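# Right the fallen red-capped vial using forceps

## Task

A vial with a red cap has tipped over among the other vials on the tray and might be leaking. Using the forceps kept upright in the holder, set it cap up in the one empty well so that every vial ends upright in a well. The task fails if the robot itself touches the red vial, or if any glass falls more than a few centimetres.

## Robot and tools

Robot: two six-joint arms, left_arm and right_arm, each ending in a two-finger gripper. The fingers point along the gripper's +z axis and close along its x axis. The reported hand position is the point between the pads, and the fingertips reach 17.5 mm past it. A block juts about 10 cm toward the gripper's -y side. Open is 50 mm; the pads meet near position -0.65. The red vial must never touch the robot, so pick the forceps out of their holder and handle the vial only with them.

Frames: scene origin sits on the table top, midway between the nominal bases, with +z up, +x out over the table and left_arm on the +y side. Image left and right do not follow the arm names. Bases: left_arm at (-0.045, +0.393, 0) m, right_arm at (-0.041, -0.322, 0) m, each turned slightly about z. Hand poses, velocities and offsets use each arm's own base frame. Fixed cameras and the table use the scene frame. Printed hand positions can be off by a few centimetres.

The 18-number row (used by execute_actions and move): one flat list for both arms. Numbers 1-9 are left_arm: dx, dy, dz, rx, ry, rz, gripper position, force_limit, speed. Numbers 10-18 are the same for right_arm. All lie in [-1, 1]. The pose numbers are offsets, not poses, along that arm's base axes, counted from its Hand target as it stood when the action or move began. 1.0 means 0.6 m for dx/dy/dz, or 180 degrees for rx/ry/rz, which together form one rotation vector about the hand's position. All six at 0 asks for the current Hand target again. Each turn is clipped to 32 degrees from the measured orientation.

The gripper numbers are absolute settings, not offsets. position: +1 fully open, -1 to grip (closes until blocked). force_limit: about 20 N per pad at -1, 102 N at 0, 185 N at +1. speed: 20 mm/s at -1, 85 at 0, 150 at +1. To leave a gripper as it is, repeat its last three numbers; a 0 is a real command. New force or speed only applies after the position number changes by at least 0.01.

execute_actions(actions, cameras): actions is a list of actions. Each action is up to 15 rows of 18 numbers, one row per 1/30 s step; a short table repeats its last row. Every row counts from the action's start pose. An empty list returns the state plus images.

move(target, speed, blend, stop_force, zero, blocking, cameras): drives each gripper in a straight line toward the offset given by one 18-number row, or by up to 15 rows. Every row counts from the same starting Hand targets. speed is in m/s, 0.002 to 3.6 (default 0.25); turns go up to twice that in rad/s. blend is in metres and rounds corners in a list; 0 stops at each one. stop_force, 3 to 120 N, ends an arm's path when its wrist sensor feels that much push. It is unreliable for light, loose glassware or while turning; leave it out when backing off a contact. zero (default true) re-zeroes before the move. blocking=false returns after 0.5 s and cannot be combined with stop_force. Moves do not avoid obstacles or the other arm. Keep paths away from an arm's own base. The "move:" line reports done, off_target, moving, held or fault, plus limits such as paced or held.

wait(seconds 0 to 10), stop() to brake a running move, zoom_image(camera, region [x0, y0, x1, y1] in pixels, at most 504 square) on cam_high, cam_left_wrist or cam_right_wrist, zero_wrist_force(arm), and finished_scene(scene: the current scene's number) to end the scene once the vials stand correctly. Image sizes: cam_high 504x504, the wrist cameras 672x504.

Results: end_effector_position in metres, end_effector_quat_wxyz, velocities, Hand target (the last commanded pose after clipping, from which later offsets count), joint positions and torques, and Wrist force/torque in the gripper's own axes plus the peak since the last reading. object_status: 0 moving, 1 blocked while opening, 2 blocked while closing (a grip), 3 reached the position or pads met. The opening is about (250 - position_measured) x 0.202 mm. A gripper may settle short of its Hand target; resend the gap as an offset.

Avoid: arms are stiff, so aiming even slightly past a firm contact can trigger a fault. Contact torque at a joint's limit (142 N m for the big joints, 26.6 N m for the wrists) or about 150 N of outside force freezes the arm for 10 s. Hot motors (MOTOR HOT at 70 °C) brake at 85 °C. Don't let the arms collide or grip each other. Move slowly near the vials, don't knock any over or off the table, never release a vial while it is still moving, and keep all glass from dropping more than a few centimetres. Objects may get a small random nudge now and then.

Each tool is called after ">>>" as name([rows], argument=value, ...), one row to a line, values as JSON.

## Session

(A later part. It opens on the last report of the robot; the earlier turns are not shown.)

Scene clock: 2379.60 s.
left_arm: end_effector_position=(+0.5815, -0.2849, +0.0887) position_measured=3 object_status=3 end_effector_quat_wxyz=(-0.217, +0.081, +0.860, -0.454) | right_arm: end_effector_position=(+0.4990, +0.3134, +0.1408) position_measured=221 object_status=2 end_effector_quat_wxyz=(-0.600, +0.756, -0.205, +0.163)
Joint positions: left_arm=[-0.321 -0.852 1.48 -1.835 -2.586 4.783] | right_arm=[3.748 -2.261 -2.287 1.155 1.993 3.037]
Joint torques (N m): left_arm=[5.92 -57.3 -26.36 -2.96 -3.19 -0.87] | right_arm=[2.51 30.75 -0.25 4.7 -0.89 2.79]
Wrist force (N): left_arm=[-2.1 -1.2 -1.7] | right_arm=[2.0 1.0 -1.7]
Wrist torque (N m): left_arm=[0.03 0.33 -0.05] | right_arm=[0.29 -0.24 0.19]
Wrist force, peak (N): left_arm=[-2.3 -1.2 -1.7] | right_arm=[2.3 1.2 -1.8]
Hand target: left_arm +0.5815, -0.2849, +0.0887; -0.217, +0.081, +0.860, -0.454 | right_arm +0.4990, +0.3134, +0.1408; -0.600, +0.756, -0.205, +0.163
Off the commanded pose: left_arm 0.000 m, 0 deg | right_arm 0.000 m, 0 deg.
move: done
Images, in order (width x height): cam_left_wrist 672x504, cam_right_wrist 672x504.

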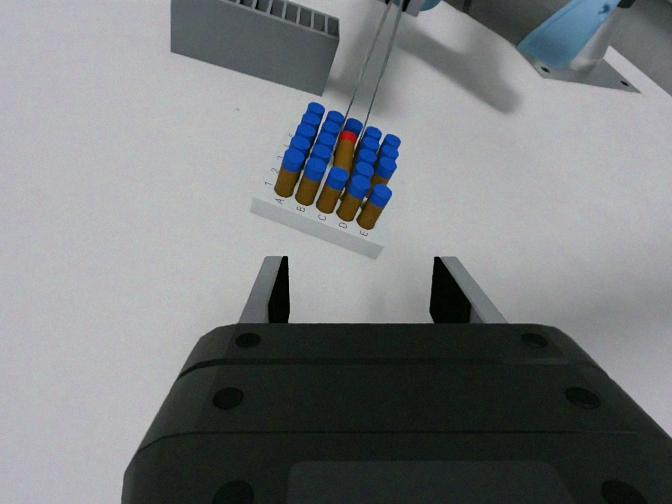

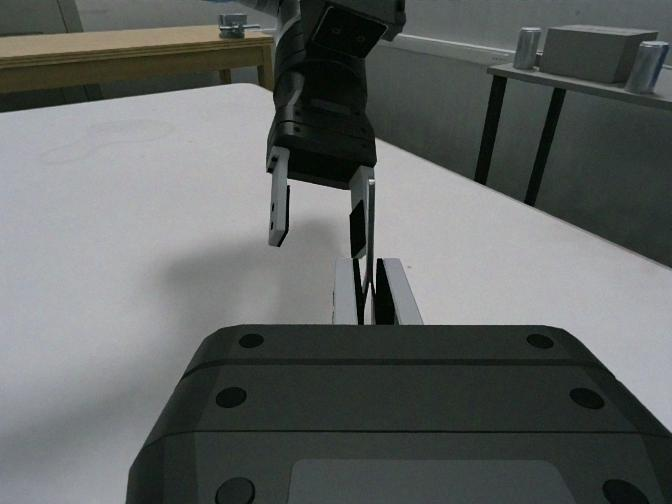

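>>> move(target=[0,0,0,0,0,0,1,1,1,0,0,0.0667,0,0,0,-1,-1,-1], speed=0.04, cameras=["cam_left_wrist","cam_right_wrist"])

>>> zoom_image(camera="cam_left_wrist", region=[310, 40, 410, 140])

Scene clock: 2385.87 s.
left_arm: end_effector_position=(+0.5815, -0.2849, +0.0887) position_measured=3 object_status=3 end_effector_quat_wxyz=(-0.217, +0.081, +0.860, -0.454) | right_arm: end_effector_position=(+0.4990, +0.3134, +0.1808) position_measured=221 object_status=2 end_effector_quat_wxyz=(-0.600, +0.756, -0.205, +0.162) end_effector_velocity=(+0.000, +0.000, -0.001) end_effector_angular_velocity=(+0.001, -0.001, +0.000)
Joint positions: left_arm=[-0.321 -0.852 1.48 -1.835 -2.586 4.783] | right_arm=[3.748 -2.139 -2.299 1.045 1.993 3.037]
Joint velocities: left_arm=[within noise] | right_arm=[0.001 -0.004 0 0.006 0 0]
Joint torques (N m): left_arm=[5.24 -57.33 -26.27 -2.98 -3.16 -0.88] | right_arm=[3.69 27.17 1.28 4.75 -0.78 1.64]
Wrist force (N): left_arm=[-2.2 -1.2 -1.6] | right_arm=[2.1 1.2 -1.7]
Wrist torque (N m): left_arm=[0.03 0.34 -0.04] | right_arm=[0.30 -0.28 0.20]
Wrist force, peak (N): left_arm=[-2.3 -1.1 -1.8] | right_arm=[2.0 2.3 -1.7]
Hand target: left_arm +0.5815, -0.2849, +0.0887; -0.217, +0.081, +0.860, -0.454 | right_arm +0.4990, +0.3134, +0.1808; -0.600, +0.756, -0.205, +0.163
Off the commanded pose: left_arm 0.000 m, 0 deg | right_arm 0.000 m, 0 deg.
move: done
Images, in order (width x height): cam_left_wrist 672x504, cam_right_wrist 672x504.

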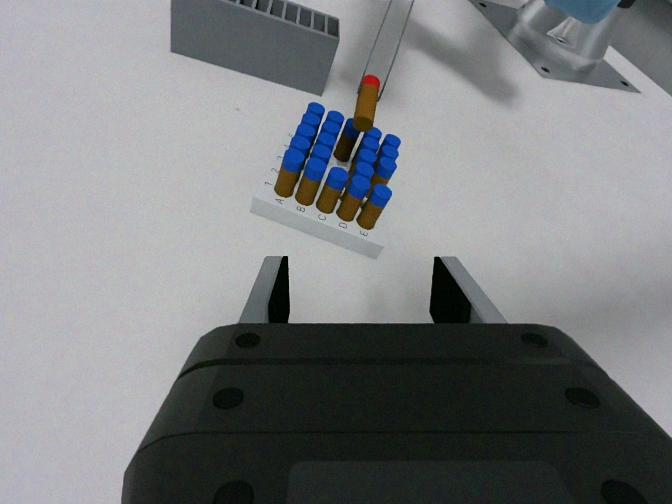

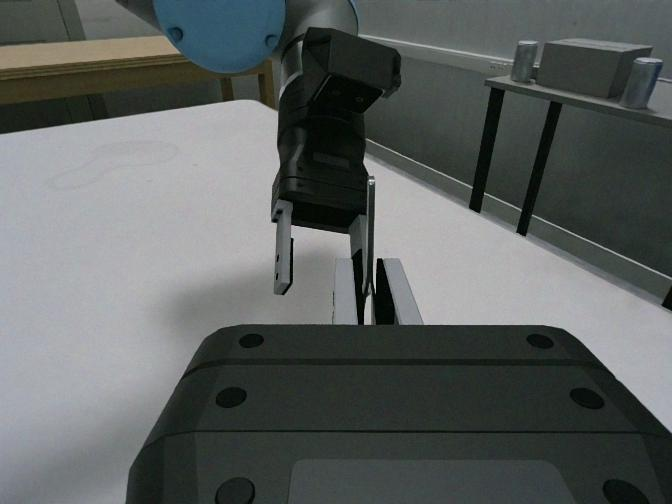

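Scaled by 5.040 from the camera's 672x504 image, which has a finer 960x720 frame.

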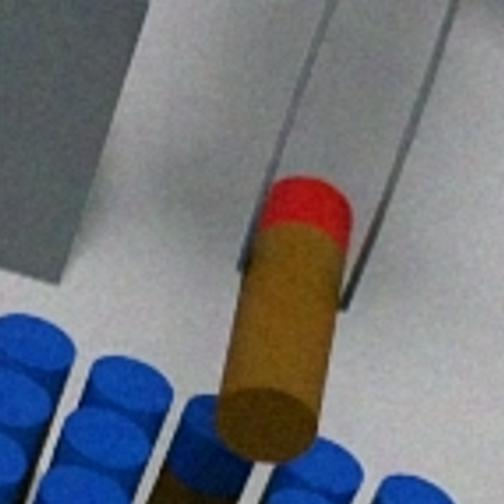

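>>> move([
  [0,0,0,0,0,0,1,1,1,-0.115,0.0777,0.033,-0.3929,0.2305,0,-1,-1,-1],
  [0,0,0,0,0,0,1,1,1,-0.1723,0.1368,-0.068,-0.4063,-0.1453,0.3877,-1,-1,-1],
], speed=0.18, blend=[0.01,0], cameras=["all"])

>>> zoom_image(camera="cam_left_wrist", region=[330, 0, 530, 150])

Scene clock: 2467.30 s.
left_arm: end_effector_position=(+0.5815, -0.2849, +0.0887) position_measured=3 object_status=3 end_effector_quat_wxyz=(-0.217, +0.081, +0.860, -0.454) | right_arm: end_effector_position=(+0.3956, +0.3954, +0.1399) position_measured=221 object_status=2 end_effector_quat_wxyz=(-0.076, +0.872, +0.482, +0.046)
Joint positions: left_arm=[-0.321 -0.852 1.48 -1.835 -2.586 4.783] | right_arm=[4.124 -1.746 -1.934 -0.881 1.663 1.549]
Joint torques (N m): left_arm=[5.37 -57.31 -26.75 -2.96 -3.13 -0.86] | right_arm=[-4.32 37.69 30.88 2.58 -1.16 1.35]
Wrist force (N): left_arm=[-2.2 -1.0 -1.7] | right_arm=[-0.8 -2.1 -1.1]
Wrist torque (N m): left_arm=[0.04 0.33 -0.05] | right_arm=[-0.26 0.11 -0.21]
Wrist force, peak (N): left_arm=[-2.3 -1.1 -1.9] | right_arm=[2.3 2.0 -1.9]
Hand target: left_arm +0.5815, -0.2849, +0.0887; -0.217, +0.081, +0.860, -0.454 | right_arm +0.3956, +0.3955, +0.1400; -0.076, +0.872, +0.482, +0.046
Off the commanded pose: left_arm 0.000 m, 0 deg | right_arm 0.000 m, 0 deg.
move: done

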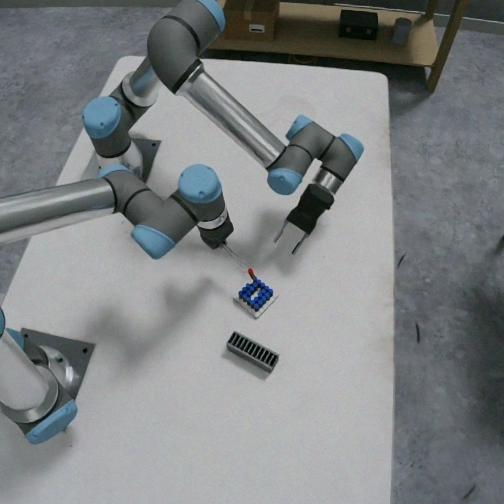

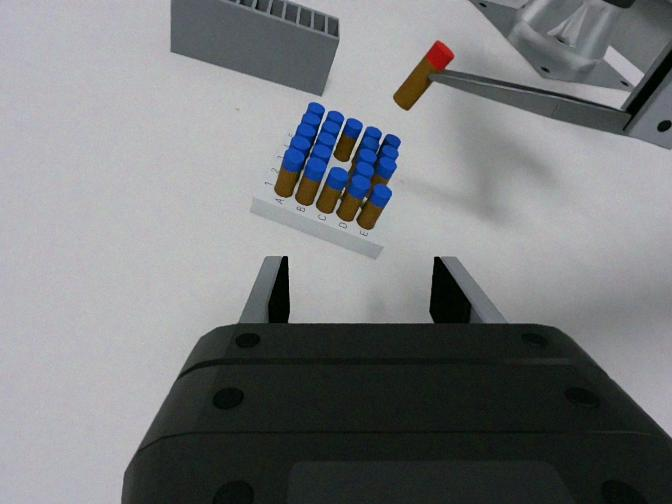

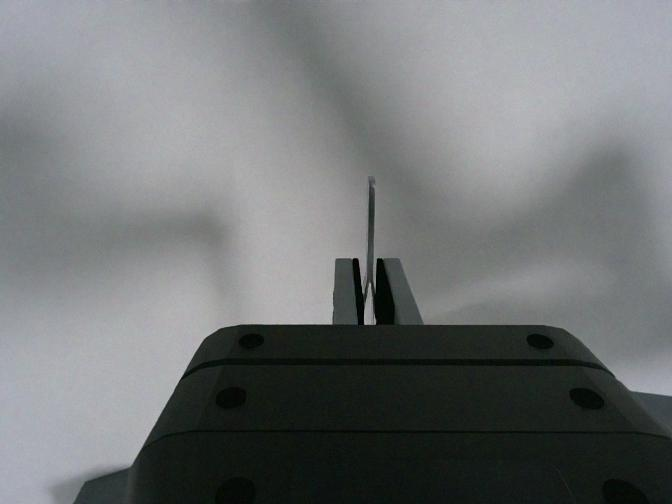

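Scaled by 2.520 from the camera's 672x504 image, which has a finer 960x720 frame.

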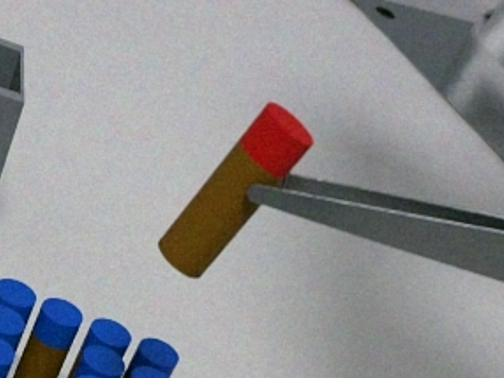

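>>> move(target=[0,0,0,0,0,0,1,1,1,0.0207,-0.0083,0.0422,0.0024,0.0977,0.0180,-1,-1,-1], speed=0.12, cameras=["cam_left_wrist","cam_right_wrist"])

>>> zoom_image(camera="cam_left_wrist", region=[360, 0, 500, 140])

Scene clock: 2511.60 s.
left_arm: end_effector_position=(+0.5815, -0.2849, +0.0887) position_measured=3 object_status=3 end_effector_quat_wxyz=(-0.217, +0.081, +0.860, -0.454) | right_arm: end_effector_position=(+0.4081, +0.3905, +0.1653) position_measured=221 object_status=2 end_effector_quat_wxyz=(-0.153, +0.854, +0.489, -0.088)
Joint positions: left_arm=[-0.321 -0.852 1.48 -1.835 -2.586 4.783] | right_arm=[3.985 -1.859 -1.687 -1.239 1.919 1.361]
Joint torques (N m): left_arm=[5.43 -56.75 -26.24 -2.98 -3.14 -0.96] | right_arm=[6.92 44.69 11.84 3.35 0.17 3.37]
Wrist force (N): left_arm=[-2.2 -1.2 -1.6] | right_arm=[0.3 -1.2 -2.2]
Wrist torque (N m): left_arm=[0.04 0.34 -0.05] | right_arm=[-0.12 -0.06 -0.05]
Wrist force, peak (N): left_arm=[-2.3 -1.3 -1.9] | right_arm=[-0.9 -2.4 -1.4]
Hand target: left_arm +0.5815, -0.2849, +0.0887; -0.217, +0.081, +0.860, -0.454 | right_arm +0.4080, +0.3905, +0.1653; -0.153, +0.854, +0.489, -0.088
Off the commanded pose: left_arm 0.000 m, 0 deg | right_arm 0.000 m, 0 deg.
move: done
Images, in order (width x height): cam_left_wrist 672x504, cam_right_wrist 672x504.

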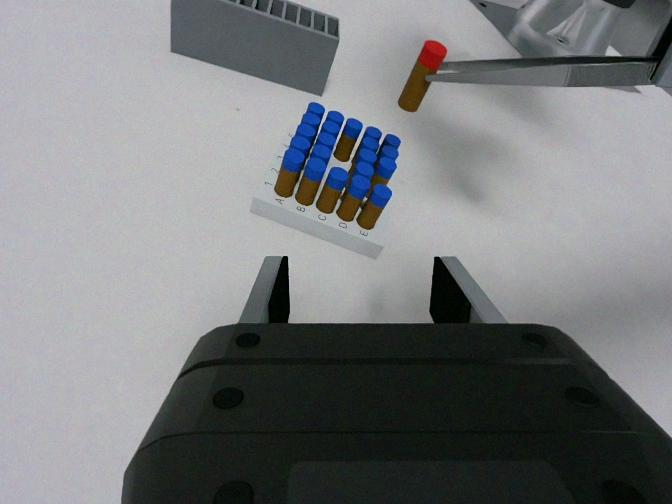

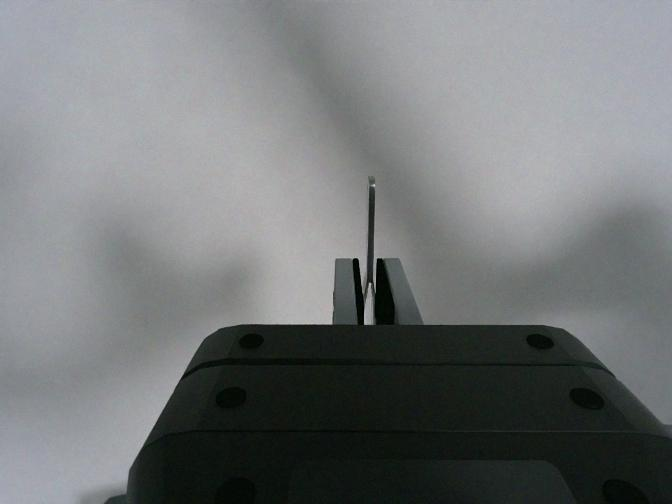

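Scaled by 3.600 from the camera's 672x504 image, which has a finer 960x720 frame.

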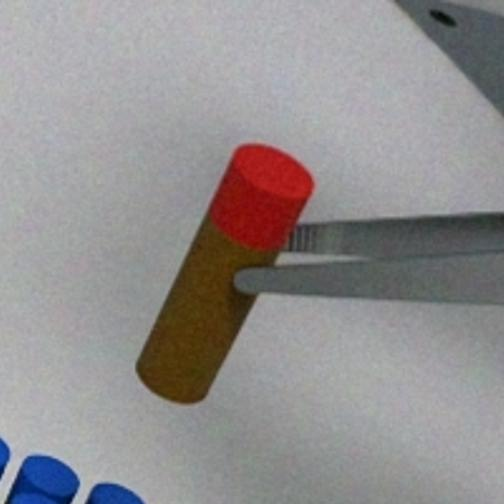

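>>> execute_actions(actions=[])

>>> zoom_image(camera="cam_left_wrist", region=[320, 0, 500, 220])

Scene clock: 2540.37 s.
left_arm: end_effector_position=(+0.5815, -0.2849, +0.0887) position_measured=3 object_status=3 end_effector_quat_wxyz=(-0.217, +0.081, +0.860, -0.454) | right_arm: end_effector_position=(+0.4080, +0.3905, +0.1653) position_measured=221 object_status=2 end_effector_quat_wxyz=(-0.153, +0.854, +0.489, -0.088)
Joint positions: left_arm=[-0.321 -0.852 1.48 -1.835 -2.586 4.783] | right_arm=[3.985 -1.859 -1.687 -1.239 1.919 1.361]
Joint velocities: within noise
Joint torques (N m): left_arm=[4.64 -57.84 -26.63 -3 -3.12 -0.88] | right_arm=[7.69 44.45 11.53 1.78 2.55 3.4]
Wrist force (N): left_arm=[-2.1 -1.1 -1.8] | right_arm=[0.4 -1.1 -2.2]
Wrist torque (N m): left_arm=[0.03 0.33 -0.04] | right_arm=[-0.11 -0.06 -0.05]
Wrist force, peak (N): left_arm=[-2.2 -1.3 -1.9] | right_arm=[0.3 -1.3 -2.3]
Hand target: left_arm +0.5815, -0.2849, +0.0887; -0.217, +0.081, +0.860, -0.454 | right_arm +0.4080, +0.3905, +0.1653; -0.153, +0.854, +0.489, -0.088
Tool commands: left_gripper/position=+1.0 left_gripper/force_limit=+1.0 left_gripper/speed=+1.0 right_gripper/position=-1.0 right_gripper/force_limit=-1.0 right_gripper/speed=-1.0
Off the commanded pose: left_arm 0.000 m, 0 deg | right_arm 0.000 m, 0 deg.

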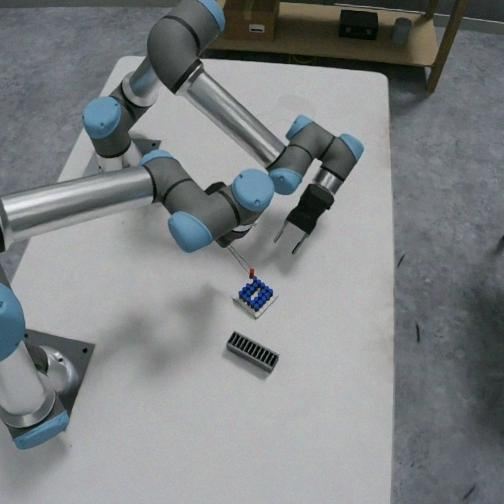

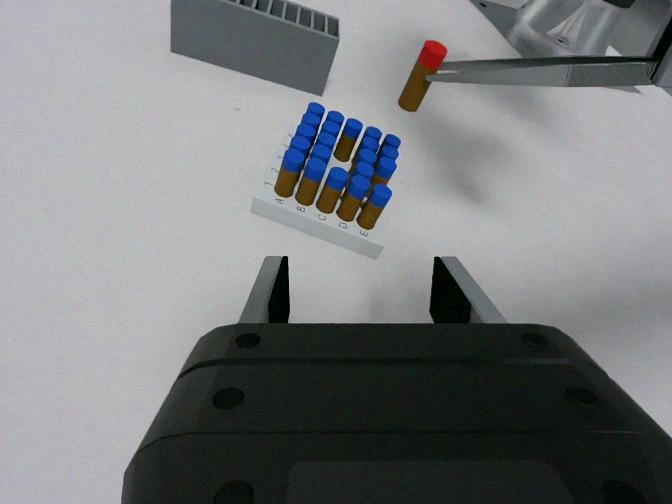

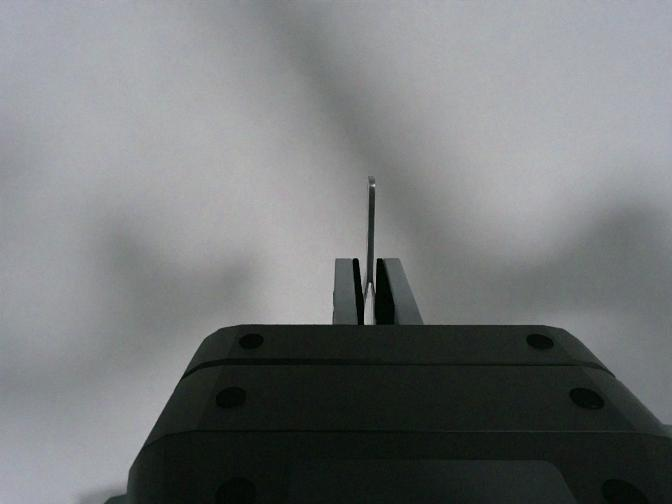

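Scaled by 2.291 from the camera's 672x504 image, which has a finer 960x720 frame.

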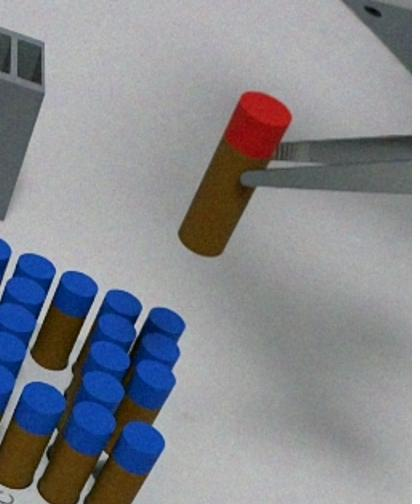

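>>> move(target=[0,0,0,0,0,0,1,1,1, -0.0066,0.0039,-0.0583,0,0,0,-1,-1,-1], speed=0.04, cameras=["cam_left_wrist"])

>>> zoom_image(camera="cam_left_wrist", region=[320, 60, 460, 230])

Scene clock: 2551.63 s.
left_arm: end_effector_position=(+0.5815, -0.2849, +0.0887) position_measured=3 object_status=3 end_effector_quat_wxyz=(-0.217, +0.081, +0.860, -0.454) | right_arm: end_effector_position=(+0.4040, +0.3928, +0.1301) position_measured=221 object_status=2 end_effector_quat_wxyz=(-0.153, +0.854, +0.489, -0.088) end_effector_velocity=(+0.000, +0.000, +0.002) end_effector_angular_velocity=(+0.001, +0.000, +0.001)
Joint positions: left_arm=[-0.321 -0.852 1.48 -1.835 -2.586 4.783] | right_arm=[3.993 -1.892 -1.743 -1.148 1.919 1.369]
Joint velocities: left_arm=[within noise] | right_arm=[0.001 0.002 0.003 -0.005 0 -0.001]
Joint torques (N m): left_arm=[4.87 -57.17 -25.94 -2.89 -3.08 -0.92] | right_arm=[0.2 45.46 28.96 1.64 2.64 2.43]
Wrist force (N): left_arm=[-2.0 -1.0 -1.6] | right_arm=[0.2 -1.4 -2.0]
Wrist torque (N m): left_arm=[0.05 0.32 -0.05] | right_arm=[-0.18 -0.01 -0.09]
Wrist force, peak (N): left_arm=[-2.2 -1.0 -2.1] | right_arm=[0.4 -1.5 -3.3]
Hand target: left_arm +0.5815, -0.2849, +0.0887; -0.217, +0.081, +0.860, -0.454 | right_arm +0.4041, +0.3928, +0.1303; -0.153, +0.854, +0.489, -0.088
Off the commanded pose: left_arm 0.000 m, 0 deg | right_arm 0.000 m, 0 deg.
move: done
Images, in order (width x height): cam_left_wrist 672x504.

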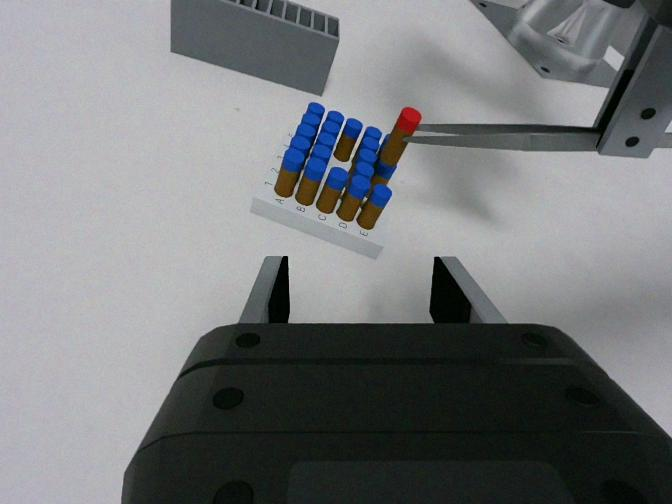

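Scaled by 2.965 from the camera's 672x504 image, which has a finer 960x720 frame.

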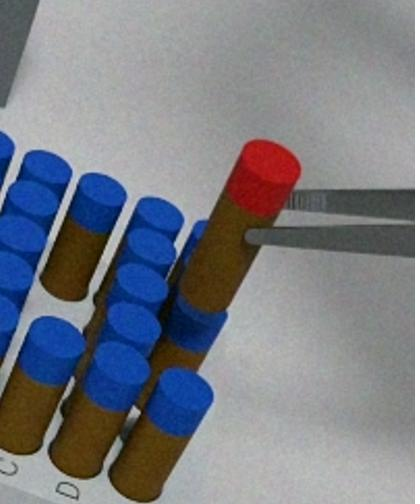

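>>> zoom_image(camera="cam_left_wrist", region=[370, 95, 440, 170])

>>> zoom_image(camera="cam_left_wrist", region=[335, 140, 415, 240])

Scaled by 6.720 from the camera's 672x504 image, which has a finer 960x720 frame.

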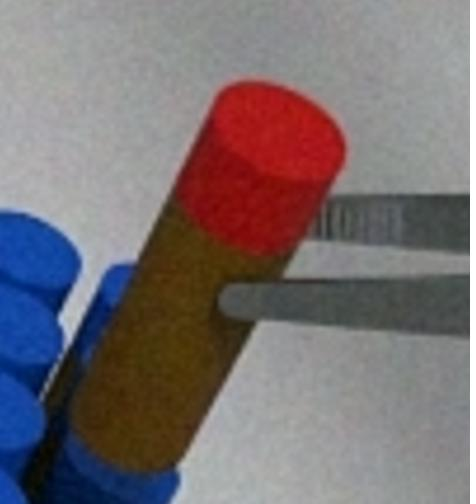

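Scaled by 5.040 from the camera's 672x504 image, which has a finer 960x720 frame.

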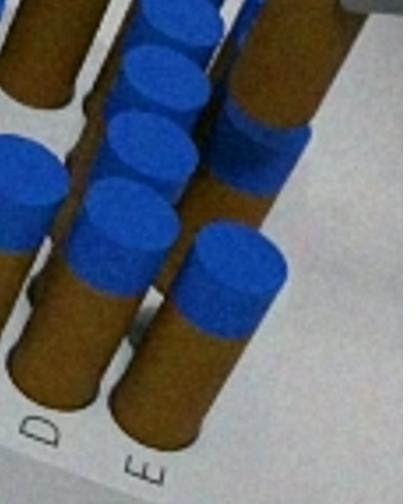

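>>> execute_actions(actions=[], cameras=["cam_high"])

>>> zoom_image(camera="cam_high", region=[225, 255, 285, 325])

Scene clock: 2591.87 s.
left_arm: end_effector_position=(+0.5815, -0.2849, +0.0887) position_measured=3 object_status=3 end_effector_quat_wxyz=(-0.217, +0.081, +0.860, -0.454) | right_arm: end_effector_position=(+0.4041, +0.3928, +0.1303) position_measured=221 object_status=2 end_effector_quat_wxyz=(-0.153, +0.854, +0.489, -0.088)
Joint positions: left_arm=[-0.321 -0.852 1.48 -1.835 -2.586 4.783] | right_arm=[3.993 -1.891 -1.743 -1.148 1.919 1.369]
Joint velocities: within noise
Joint torques (N m): left_arm=[5.06 -57.01 -26.85 -3.01 -3.21 -0.95] | right_arm=[-5.08 45.54 33.17 3.9 0.84 -2.14]
Wrist force (N): left_arm=[-2.1 -1.2 -1.9] | right_arm=[0.4 -1.2 -1.9]
Wrist torque (N m): left_arm=[0.03 0.33 -0.04] | right_arm=[-0.15 -0.04 -0.09]
Wrist force, peak (N): left_arm=[-2.5 -1.1 -1.7] | right_arm=[0.3 -1.4 -2.1]
Hand target: left_arm +0.5815, -0.2849, +0.0887; -0.217, +0.081, +0.860, -0.454 | right_arm +0.4041, +0.3928, +0.1303; -0.153, +0.854, +0.489, -0.088
Tool commands: left_gripper/position=+1.0 left_gripper/force_limit=+1.0 left_gripper/speed=+1.0 right_gripper/position=-1.0 right_gripper/force_limit=-1.0 right_gripper/speed=-1.0
Off the commanded pose: left_arm 0.000 m, 0 deg | right_arm 0.000 m, 0 deg.
Images, in order (width x height): cam_high 504x504.

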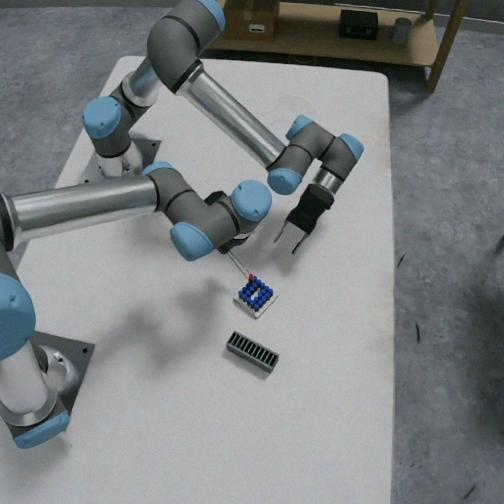

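Scaled by 7.200 from the camera's 504x504 image, which has a finer 720x720 frame.

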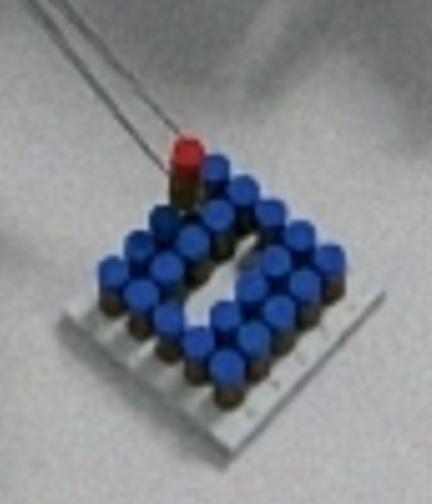

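>>> zoom_image(camera="cam_high", region=[236, 268, 266, 298])

>>> zoom_image(camera="cam_high", region=[232, 270, 282, 320])

Scaled by 16.800 from the camera's 504x504 image, which has a finer 720x720 frame.

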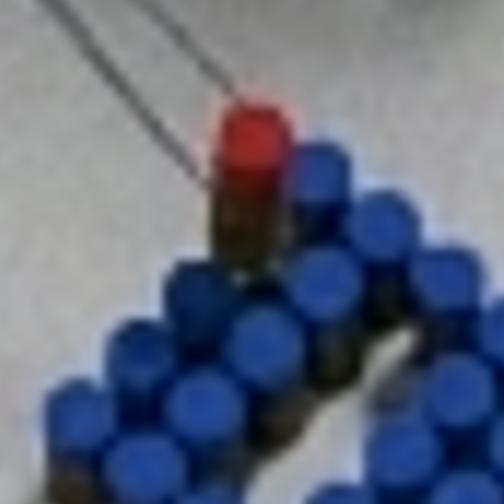

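Scaled by 10.080 from the camera's 504x504 image, which has a finer 720x720 frame.

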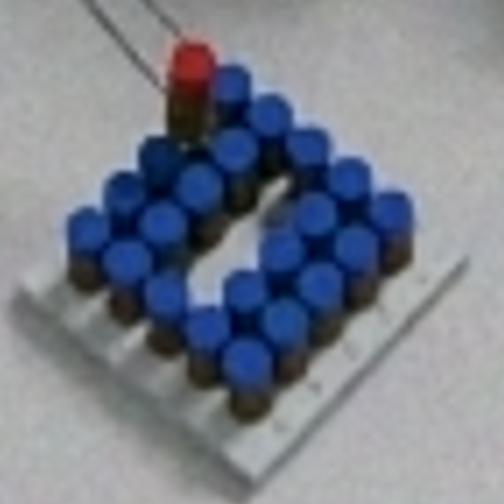

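>>> move(target=[-0.0253,-0.0157,0.1105,0.1500,-0.1803,-0.0973,1,1,1, 0,0,0,0,0,0,-1,-1,-1], speed=0.15, cameras=["cam_high","cam_left_wrist"])

Scene clock: 2636.77 s.
left_arm: end_effector_position=(+0.5663, -0.2944, +0.1550) position_measured=3 object_status=3 end_effector_quat_wxyz=(-0.049, +0.278, +0.945, -0.167) | right_arm: end_effector_position=(+0.4041, +0.3928, +0.1303) position_measured=221 object_status=2 end_effector_quat_wxyz=(-0.153, +0.854, +0.489, -0.088)
Joint positions: left_arm=[-0.549 -1.143 1.535 -1.956 -1.92 4.737] | right_arm=[3.993 -1.891 -1.743 -1.148 1.919 1.369]
Joint torques (N m): left_arm=[7.72 -27.31 -32.42 -1.95 -1.08 -0.96] | right_arm=[-4.81 43.94 33.57 2.52 0.15 -2.05]
Wrist force (N): left_arm=[-2.0 0.6 -2.0] | right_arm=[0.3 -1.3 -1.9]
Wrist torque (N m): left_arm=[0.37 0.39 -0.16] | right_arm=[-0.17 -0.03 -0.09]
Wrist force, peak (N): left_arm=[-2.4 -0.5 -2.2] | right_arm=[0.5 -1.4 -2.2]
Hand target: left_arm +0.5663, -0.2944, +0.1550; -0.049, +0.278, +0.945, -0.167 | right_arm +0.4041, +0.3928, +0.1303; -0.153, +0.854, +0.489, -0.088
Off the commanded pose: left_arm 0.000 m, 0 deg | right_arm 0.000 m, 0 deg.
move: done
Images, in order (width x height): cam_high 504x504, cam_left_wrist 672x504.

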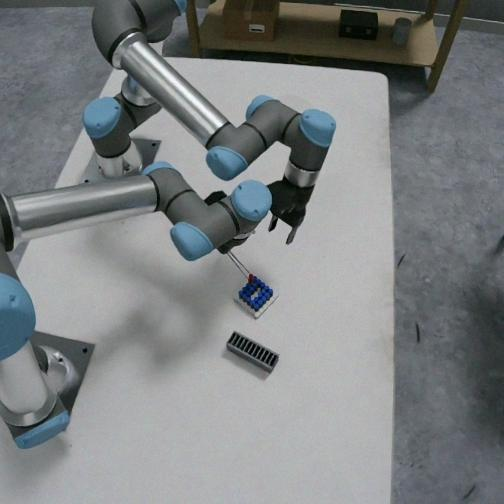

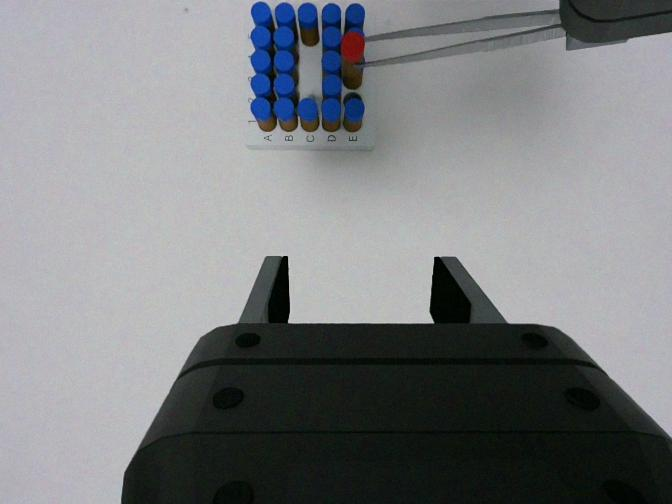

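>>> zoom_image(camera="cam_left_wrist", region=[300, 0, 420, 140])

Scaled by 3.600 from the camera's 672x504 image, which has a finer 960x720 frame.

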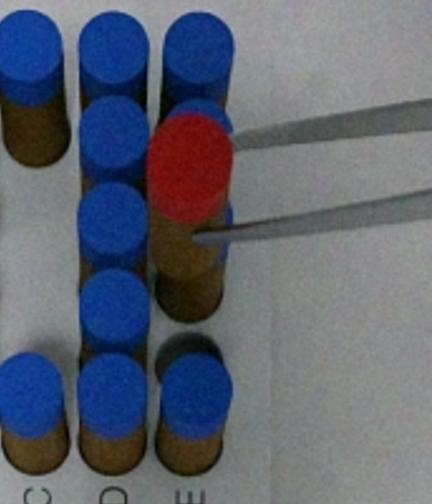

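>>> move(target=[0,0,0,0,0,0,1,1,1, -0.00769,0.00007,-0.0035,0.01762,-0.01936,0,-1,-1,-1], speed=0.03, cameras=["cam_left_wrist"])

>>> zoom_image(camera="cam_left_wrist", region=[310, 10, 400, 140])

Scene clock: 2685.30 s.
left_arm: end_effector_position=(+0.5663, -0.2944, +0.1550) position_measured=3 object_status=3 end_effector_quat_wxyz=(-0.049, +0.278, +0.945, -0.167) | right_arm: end_effector_position=(+0.3994, +0.3928, +0.1282) position_measured=221 object_status=2 end_effector_quat_wxyz=(-0.162, +0.852, +0.496, -0.049) end_effector_velocity=(+0.000, +0.000, +0.000) end_effector_angular_velocity=(-0.003, +0.002, +0.001)
Joint positions: left_arm=[-0.549 -1.143 1.535 -1.956 -1.92 4.737] | right_arm=[4.003 -1.851 -1.826 -1.021 1.91 1.381]
Joint velocities: left_arm=[within noise] | right_arm=[0.001 -0.002 0.003 -0.005 0 0]
Joint torques (N m): left_arm=[8.41 -28.08 -31.48 -1.81 -0.04 -0.85] | right_arm=[2.18 29.6 31.79 1.74 0.38 2.5]
Wrist force (N): left_arm=[-2.0 0.6 -2.1] | right_arm=[-0.1 -1.4 -1.8]
Wrist torque (N m): left_arm=[0.39 0.38 -0.17] | right_arm=[-0.15 0.02 -0.10]
Wrist force, peak (N): left_arm=[-2.2 0.8 -2.2] | right_arm=[0.6 -1.5 -2.3]
Hand target: left_arm +0.5663, -0.2944, +0.1550; -0.049, +0.278, +0.945, -0.167 | right_arm +0.3995, +0.3929, +0.1282; -0.162, +0.852, +0.496, -0.049
Off the commanded pose: left_arm 0.000 m, 0 deg | right_arm 0.000 m, 0 deg.
move: done
Images, in order (width x height): cam_left_wrist 672x504.

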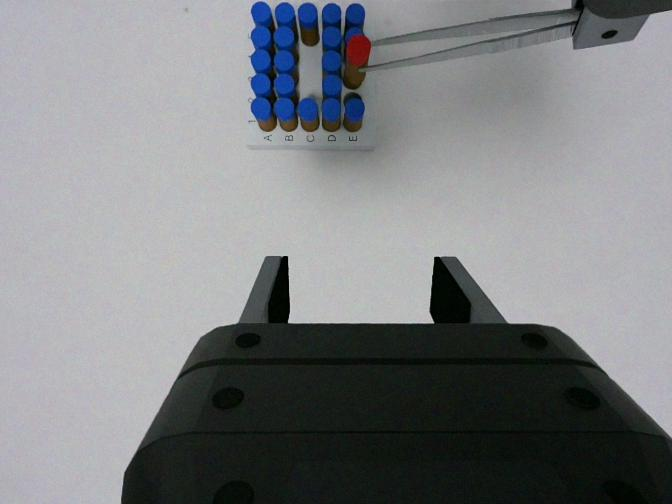

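Scaled by 3.877 from the camera's 672x504 image, which has a finer 960x720 frame.

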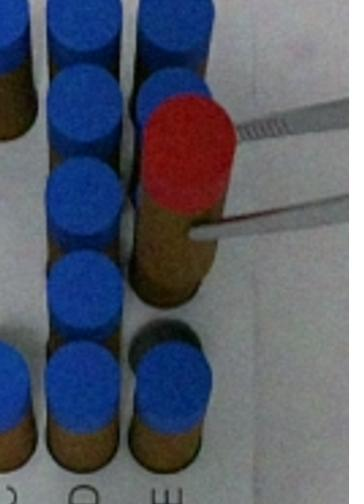

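>>> zoom_image(camera="cam_left_wrist", region=[335, 25, 380, 95])

Scaled by 7.200 from the camera's 672x504 image, which has a finer 960x720 frame.

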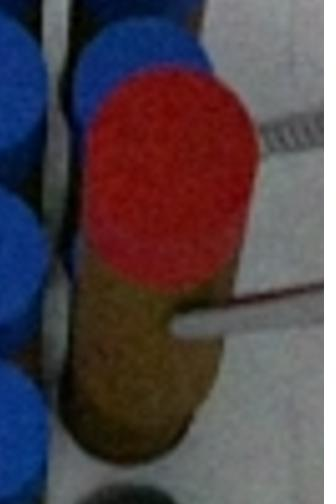

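>>> move(target=[0,0,0,0,0,0,1,1,1, 0,0,-0.0233,0,0,0,-1,-1,-1], speed=0.02, cameras=["cam_left_wrist"])

>>> zoom_image(camera="cam_left_wrist", region=[335, 25, 380, 95])

>>> zoom_image(camera="cam_left_wrist", region=[310, 10, 400, 140])

Scene clock: 2700.87 s.
left_arm: end_effector_position=(+0.5663, -0.2944, +0.1550) position_measured=3 object_status=3 end_effector_quat_wxyz=(-0.049, +0.278, +0.945, -0.167) | right_arm: end_effector_position=(+0.3994, +0.3929, +0.1141) position_measured=221 object_status=2 end_effector_quat_wxyz=(-0.162, +0.852, +0.496, -0.049)
Joint positions: left_arm=[-0.549 -1.143 1.535 -1.956 -1.92 4.737] | right_arm=[4.003 -1.869 -1.843 -0.985 1.91 1.381]
Joint torques (N m): left_arm=[8.21 -27.83 -31.18 -1.84 -0.93 -0.21] | right_arm=[-4.92 42.75 22.68 1.92 2.42 -2.06]
Wrist force (N): left_arm=[-2.1 0.7 -2.1] | right_arm=[0.1 -1.4 -2.0]
Wrist torque (N m): left_arm=[0.39 0.40 -0.16] | right_arm=[-0.16 0.01 -0.10]
Wrist force, peak (N): left_arm=[-2.2 0.6 -2.2] | right_arm=[0.4 -1.8 -2.3]
Hand target: left_arm +0.5663, -0.2944, +0.1550; -0.049, +0.278, +0.945, -0.167 | right_arm +0.3995, +0.3929, +0.1143; -0.162, +0.852, +0.496, -0.049
Off the commanded pose: left_arm 0.000 m, 0 deg | right_arm 0.000 m, 0 deg.
move: done
Images, in order (width x height): cam_left_wrist 672x504.

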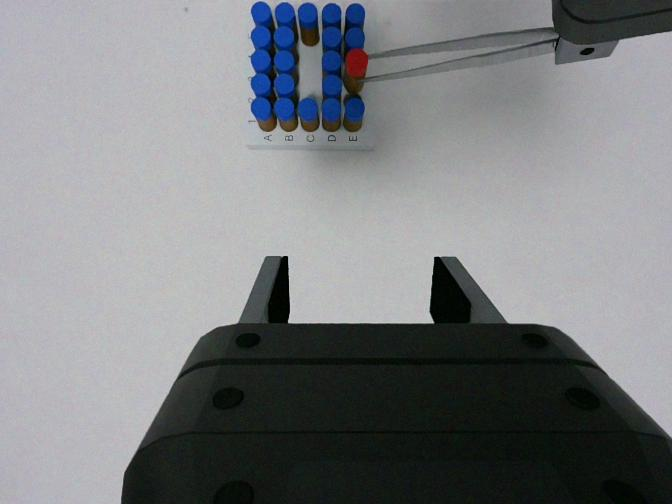

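Scaled by 7.200 from the camera's 672x504 image, which has a finer 960x720 frame.

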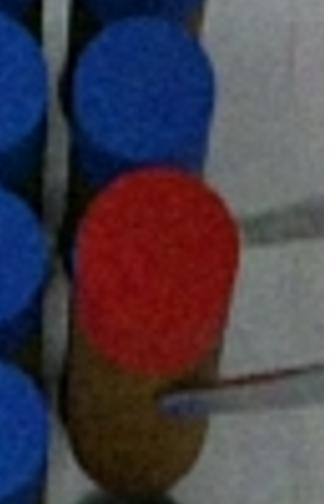

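Scaled by 3.877 from the camera's 672x504 image, which has a finer 960x720 frame.

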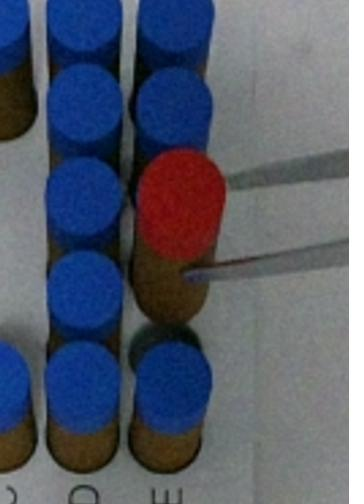

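>>> move(target=[0,0,0,0,0,0,1,1,1, 0.00034,0.00058,-0.0333,0,0,0,-1,-1,-1], speed=0.012, stop_force=4, cameras=["cam_left_wrist"])

>>> zoom_image(camera="cam_left_wrist", region=[335, 40, 380, 110])

>>> zoom_image(camera="cam_left_wrist", region=[310, 10, 400, 140])

Scene clock: 2719.40 s.
left_arm: end_effector_position=(+0.5663, -0.2944, +0.1550) position_measured=3 object_status=3 end_effector_quat_wxyz=(-0.049, +0.278, +0.945, -0.167) | right_arm: end_effector_position=(+0.3997, +0.3932, +0.0943) position_measured=221 object_status=2 end_effector_quat_wxyz=(-0.162, +0.852, +0.496, -0.049)
Joint positions: left_arm=[-0.549 -1.143 1.535 -1.956 -1.92 4.737] | right_arm=[4.003 -1.897 -1.865 -0.935 1.91 1.381]
Joint torques (N m): left_arm=[7.58 -28.42 -30.47 -1.82 -1.66 0.55] | right_arm=[6.65 44.53 31.3 2.16 2.13 3.3]
Wrist force (N): left_arm=[-2.0 0.5 -2.0] | right_arm=[0.1 -1.5 -2.2]
Wrist torque (N m): left_arm=[0.36 0.39 -0.16] | right_arm=[-0.16 0.01 -0.11]
Wrist force, peak (N): left_arm=[-2.1 0.6 -2.3] | right_arm=[0.1 -1.6 -2.2]
Hand target: left_arm +0.5663, -0.2944, +0.1550; -0.049, +0.278, +0.945, -0.167 | right_arm +0.3997, +0.3932, +0.0943; -0.162, +0.852, +0.496, -0.049
Off the commanded pose: left_arm 0.000 m, 0 deg | right_arm 0.000 m, 0 deg.
move: done
Images, in order (width x height): cam_left_wrist 672x504.

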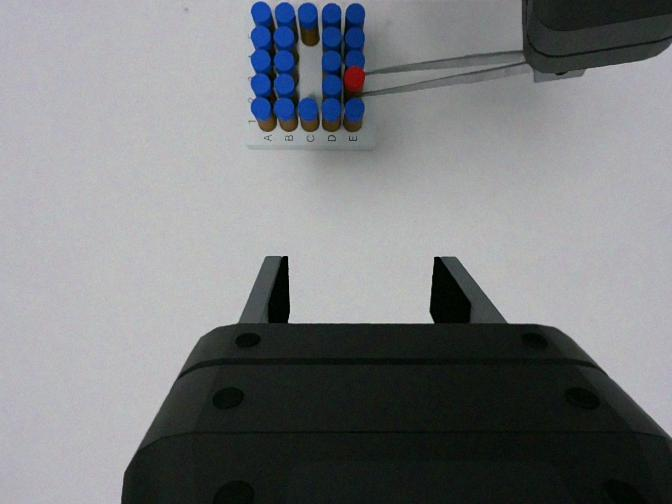

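Scaled by 7.200 from the camera's 672x504 image, which has a finer 960x720 frame.

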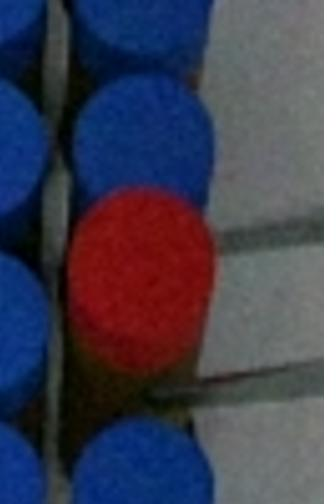

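Scaled by 3.877 from the camera's 672x504 image, which has a finer 960x720 frame.

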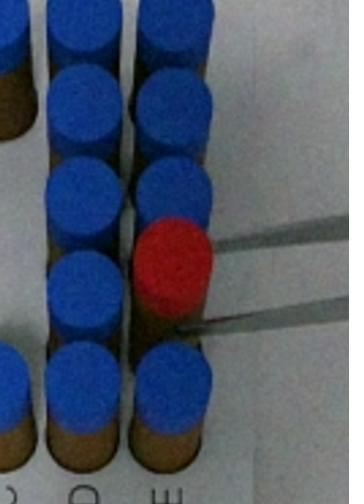

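>>> move(target=[0,0,0,0,0,0,1,1,1, -0.0003,0.00047,-0.0095,0,0,0,-1,-1,-1], speed=0.006, stop_force=3, cameras=["cam_left_wrist"])

>>> zoom_image(camera="cam_left_wrist", region=[335, 40, 380, 110])

Scene clock: 2730.63 s.
left_arm: end_effector_position=(+0.5663, -0.2944, +0.1550) position_measured=3 object_status=3 end_effector_quat_wxyz=(-0.049, +0.278, +0.945, -0.167) | right_arm: end_effector_position=(+0.3995, +0.3935, +0.0885) position_measured=221 object_status=2 end_effector_quat_wxyz=(-0.162, +0.852, +0.496, -0.049)
Joint positions: left_arm=[-0.549 -1.143 1.535 -1.956 -1.92 4.737] | right_arm=[4.004 -1.905 -1.871 -0.921 1.91 1.381]
Joint torques (N m): left_arm=[7.63 -28.55 -30.38 -1.97 -1.69 1.26] | right_arm=[5.84 42.79 17.94 2.08 0.57 3.09]
Wrist force (N): left_arm=[-2.2 0.4 -2.1] | right_arm=[0.3 -1.7 -2.3]
Wrist torque (N m): left_arm=[0.35 0.41 -0.16] | right_arm=[-0.19 -0.02 -0.11]
Wrist force, peak (N): left_arm=[-2.2 0.5 -2.4] | right_arm=[0.0 -1.7 -2.3]
Hand target: left_arm +0.5663, -0.2944, +0.1550; -0.049, +0.278, +0.945, -0.167 | right_arm +0.3995, +0.3935, +0.0886; -0.162, +0.852, +0.496, -0.049
Off the commanded pose: left_arm 0.000 m, 0 deg | right_arm 0.000 m, 0 deg.
move: done
Images, in order (width x height): cam_left_wrist 672x504.

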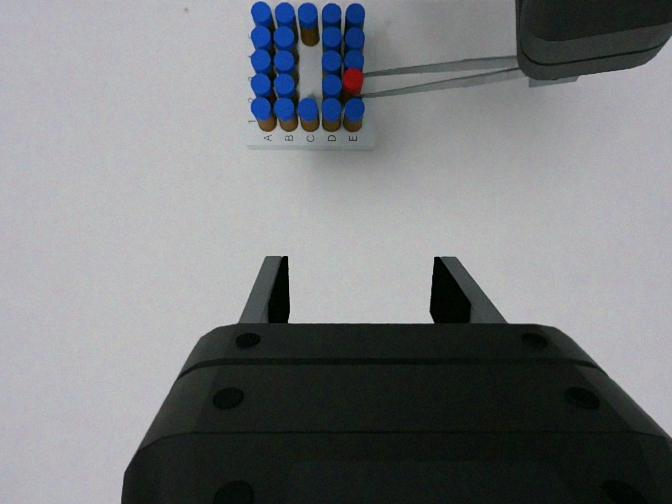

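Scaled by 7.200 from the camera's 672x504 image, which has a finer 960x720 frame.

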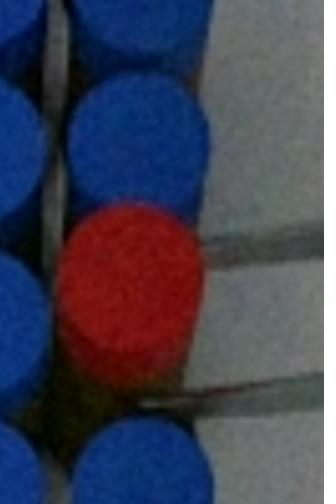

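>>> zoom_image(camera="cam_left_wrist", region=[310, 10, 400, 140])

>>> zoom_image(camera="cam_left_wrist", region=[335, 70, 380, 140])

Scaled by 3.877 from the camera's 672x504 image, which has a finer 960x720 frame.

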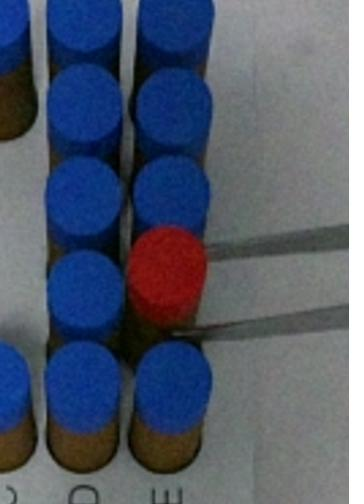

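Scaled by 7.200 from the camera's 672x504 image, which has a finer 960x720 frame.

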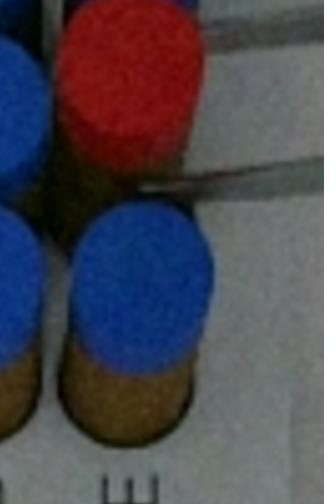

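>>> move(target=[0,0,0,0,0,0,1,1,1, 0,0,0.0067,0,0,0,-1,-1,-1], speed=0.01, cameras=["cam_left_wrist"])

>>> zoom_image(camera="cam_left_wrist", region=[335, 40, 380, 110])

Scene clock: 2773.20 s.
left_arm: end_effector_position=(+0.5663, -0.2944, +0.1550) position_measured=3 object_status=3 end_effector_quat_wxyz=(-0.049, +0.278, +0.945, -0.167) | right_arm: end_effector_position=(+0.3995, +0.3935, +0.0927) position_measured=221 object_status=2 end_effector_quat_wxyz=(-0.162, +0.852, +0.496, -0.049)
Joint positions: left_arm=[-0.549 -1.143 1.535 -1.956 -1.92 4.737] | right_arm=[4.004 -1.899 -1.867 -0.931 1.91 1.381]
Joint torques (N m): left_arm=[7.19 -29.37 -30.08 -1.86 -1.72 1.36] | right_arm=[-1.01 37.81 27.61 3.3 -0.37 1.98]
Wrist force (N): left_arm=[-1.9 0.8 -2.1] | right_arm=[0.1 -1.3 -1.7]
Wrist torque (N m): left_arm=[0.41 0.37 -0.16] | right_arm=[-0.14 0.00 -0.11]
Wrist force, peak (N): left_arm=[-1.9 0.8 -2.4] | right_arm=[0.0 -1.9 -2.4]
Hand target: left_arm +0.5663, -0.2944, +0.1550; -0.049, +0.278, +0.945, -0.167 | right_arm +0.3995, +0.3935, +0.0926; -0.162, +0.852, +0.496, -0.049
Off the commanded pose: left_arm 0.000 m, 0 deg | right_arm 0.000 m, 0 deg.
move: done
Images, in order (width x height): cam_left_wrist 672x504.

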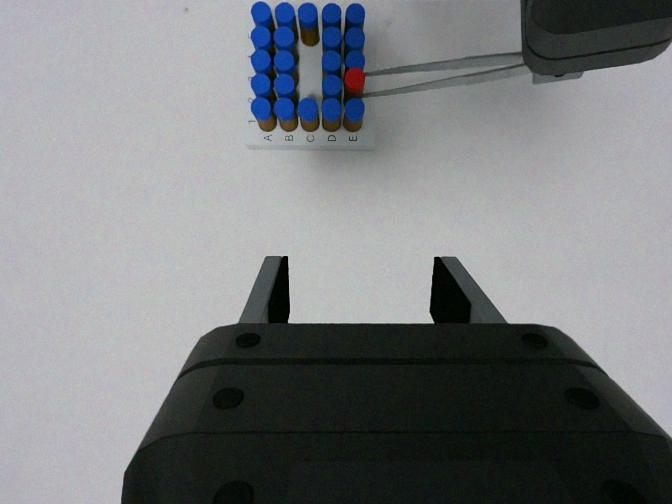

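Scaled by 7.200 from the camera's 672x504 image, which has a finer 960x720 frame.

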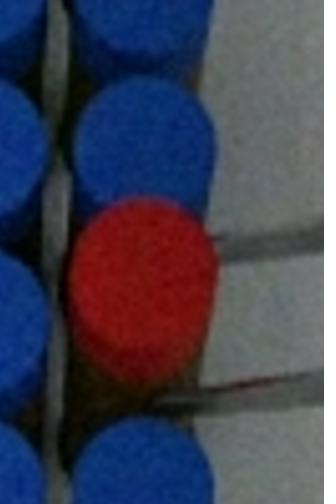

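>>> move(target=[0,0,0,0,0,0,1,1,1, -0.00052,0.0006,-0.0075,0,0,0,-1,-1,-1], speed=0.006, stop_force=3, cameras=["cam_left_wrist"])

>>> zoom_image(camera="cam_left_wrist", region=[335, 40, 380, 110])

Scene clock: 2786.13 s.
left_arm: end_effector_position=(+0.5663, -0.2944, +0.1550) position_measured=3 object_status=3 end_effector_quat_wxyz=(-0.049, +0.278, +0.945, -0.167) | right_arm: end_effector_position=(+0.3992, +0.3939, +0.0880) position_measured=221 object_status=2 end_effector_quat_wxyz=(-0.162, +0.852, +0.496, -0.049)
Joint positions: left_arm=[-0.549 -1.143 1.535 -1.956 -1.92 4.737] | right_arm=[4.004 -1.906 -1.872 -0.919 1.91 1.382]
Joint torques (N m): left_arm=[7.32 -29.57 -29.58 -1.92 -1.67 1.38] | right_arm=[5.34 42.58 18.17 1.97 -0.27 3.1]
Wrist force (N): left_arm=[-2.0 0.5 -2.0] | right_arm=[0.0 -1.6 -2.4]
Wrist torque (N m): left_arm=[0.37 0.39 -0.16] | right_arm=[-0.16 0.02 -0.11]
Wrist force, peak (N): left_arm=[-2.0 0.7 -2.4] | right_arm=[-0.1 -1.8 -2.6]
Hand target: left_arm +0.5663, -0.2944, +0.1550; -0.049, +0.278, +0.945, -0.167 | right_arm +0.3992, +0.3939, +0.0881; -0.162, +0.852, +0.496, -0.049
Off the commanded pose: left_arm 0.000 m, 0 deg | right_arm 0.000 m, 0 deg.
move: done
Images, in order (width x height): cam_left_wrist 672x504.

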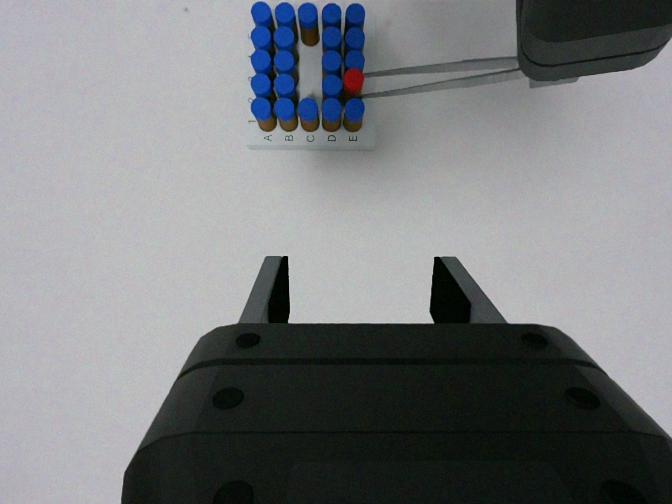

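Scaled by 7.200 from the camera's 672x504 image, which has a finer 960x720 frame.

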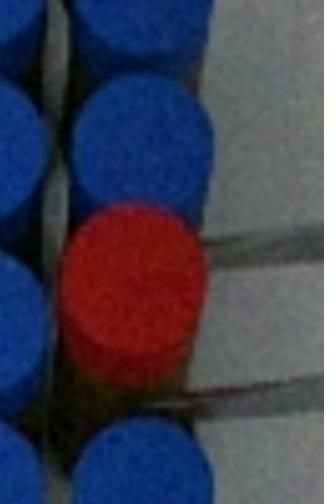

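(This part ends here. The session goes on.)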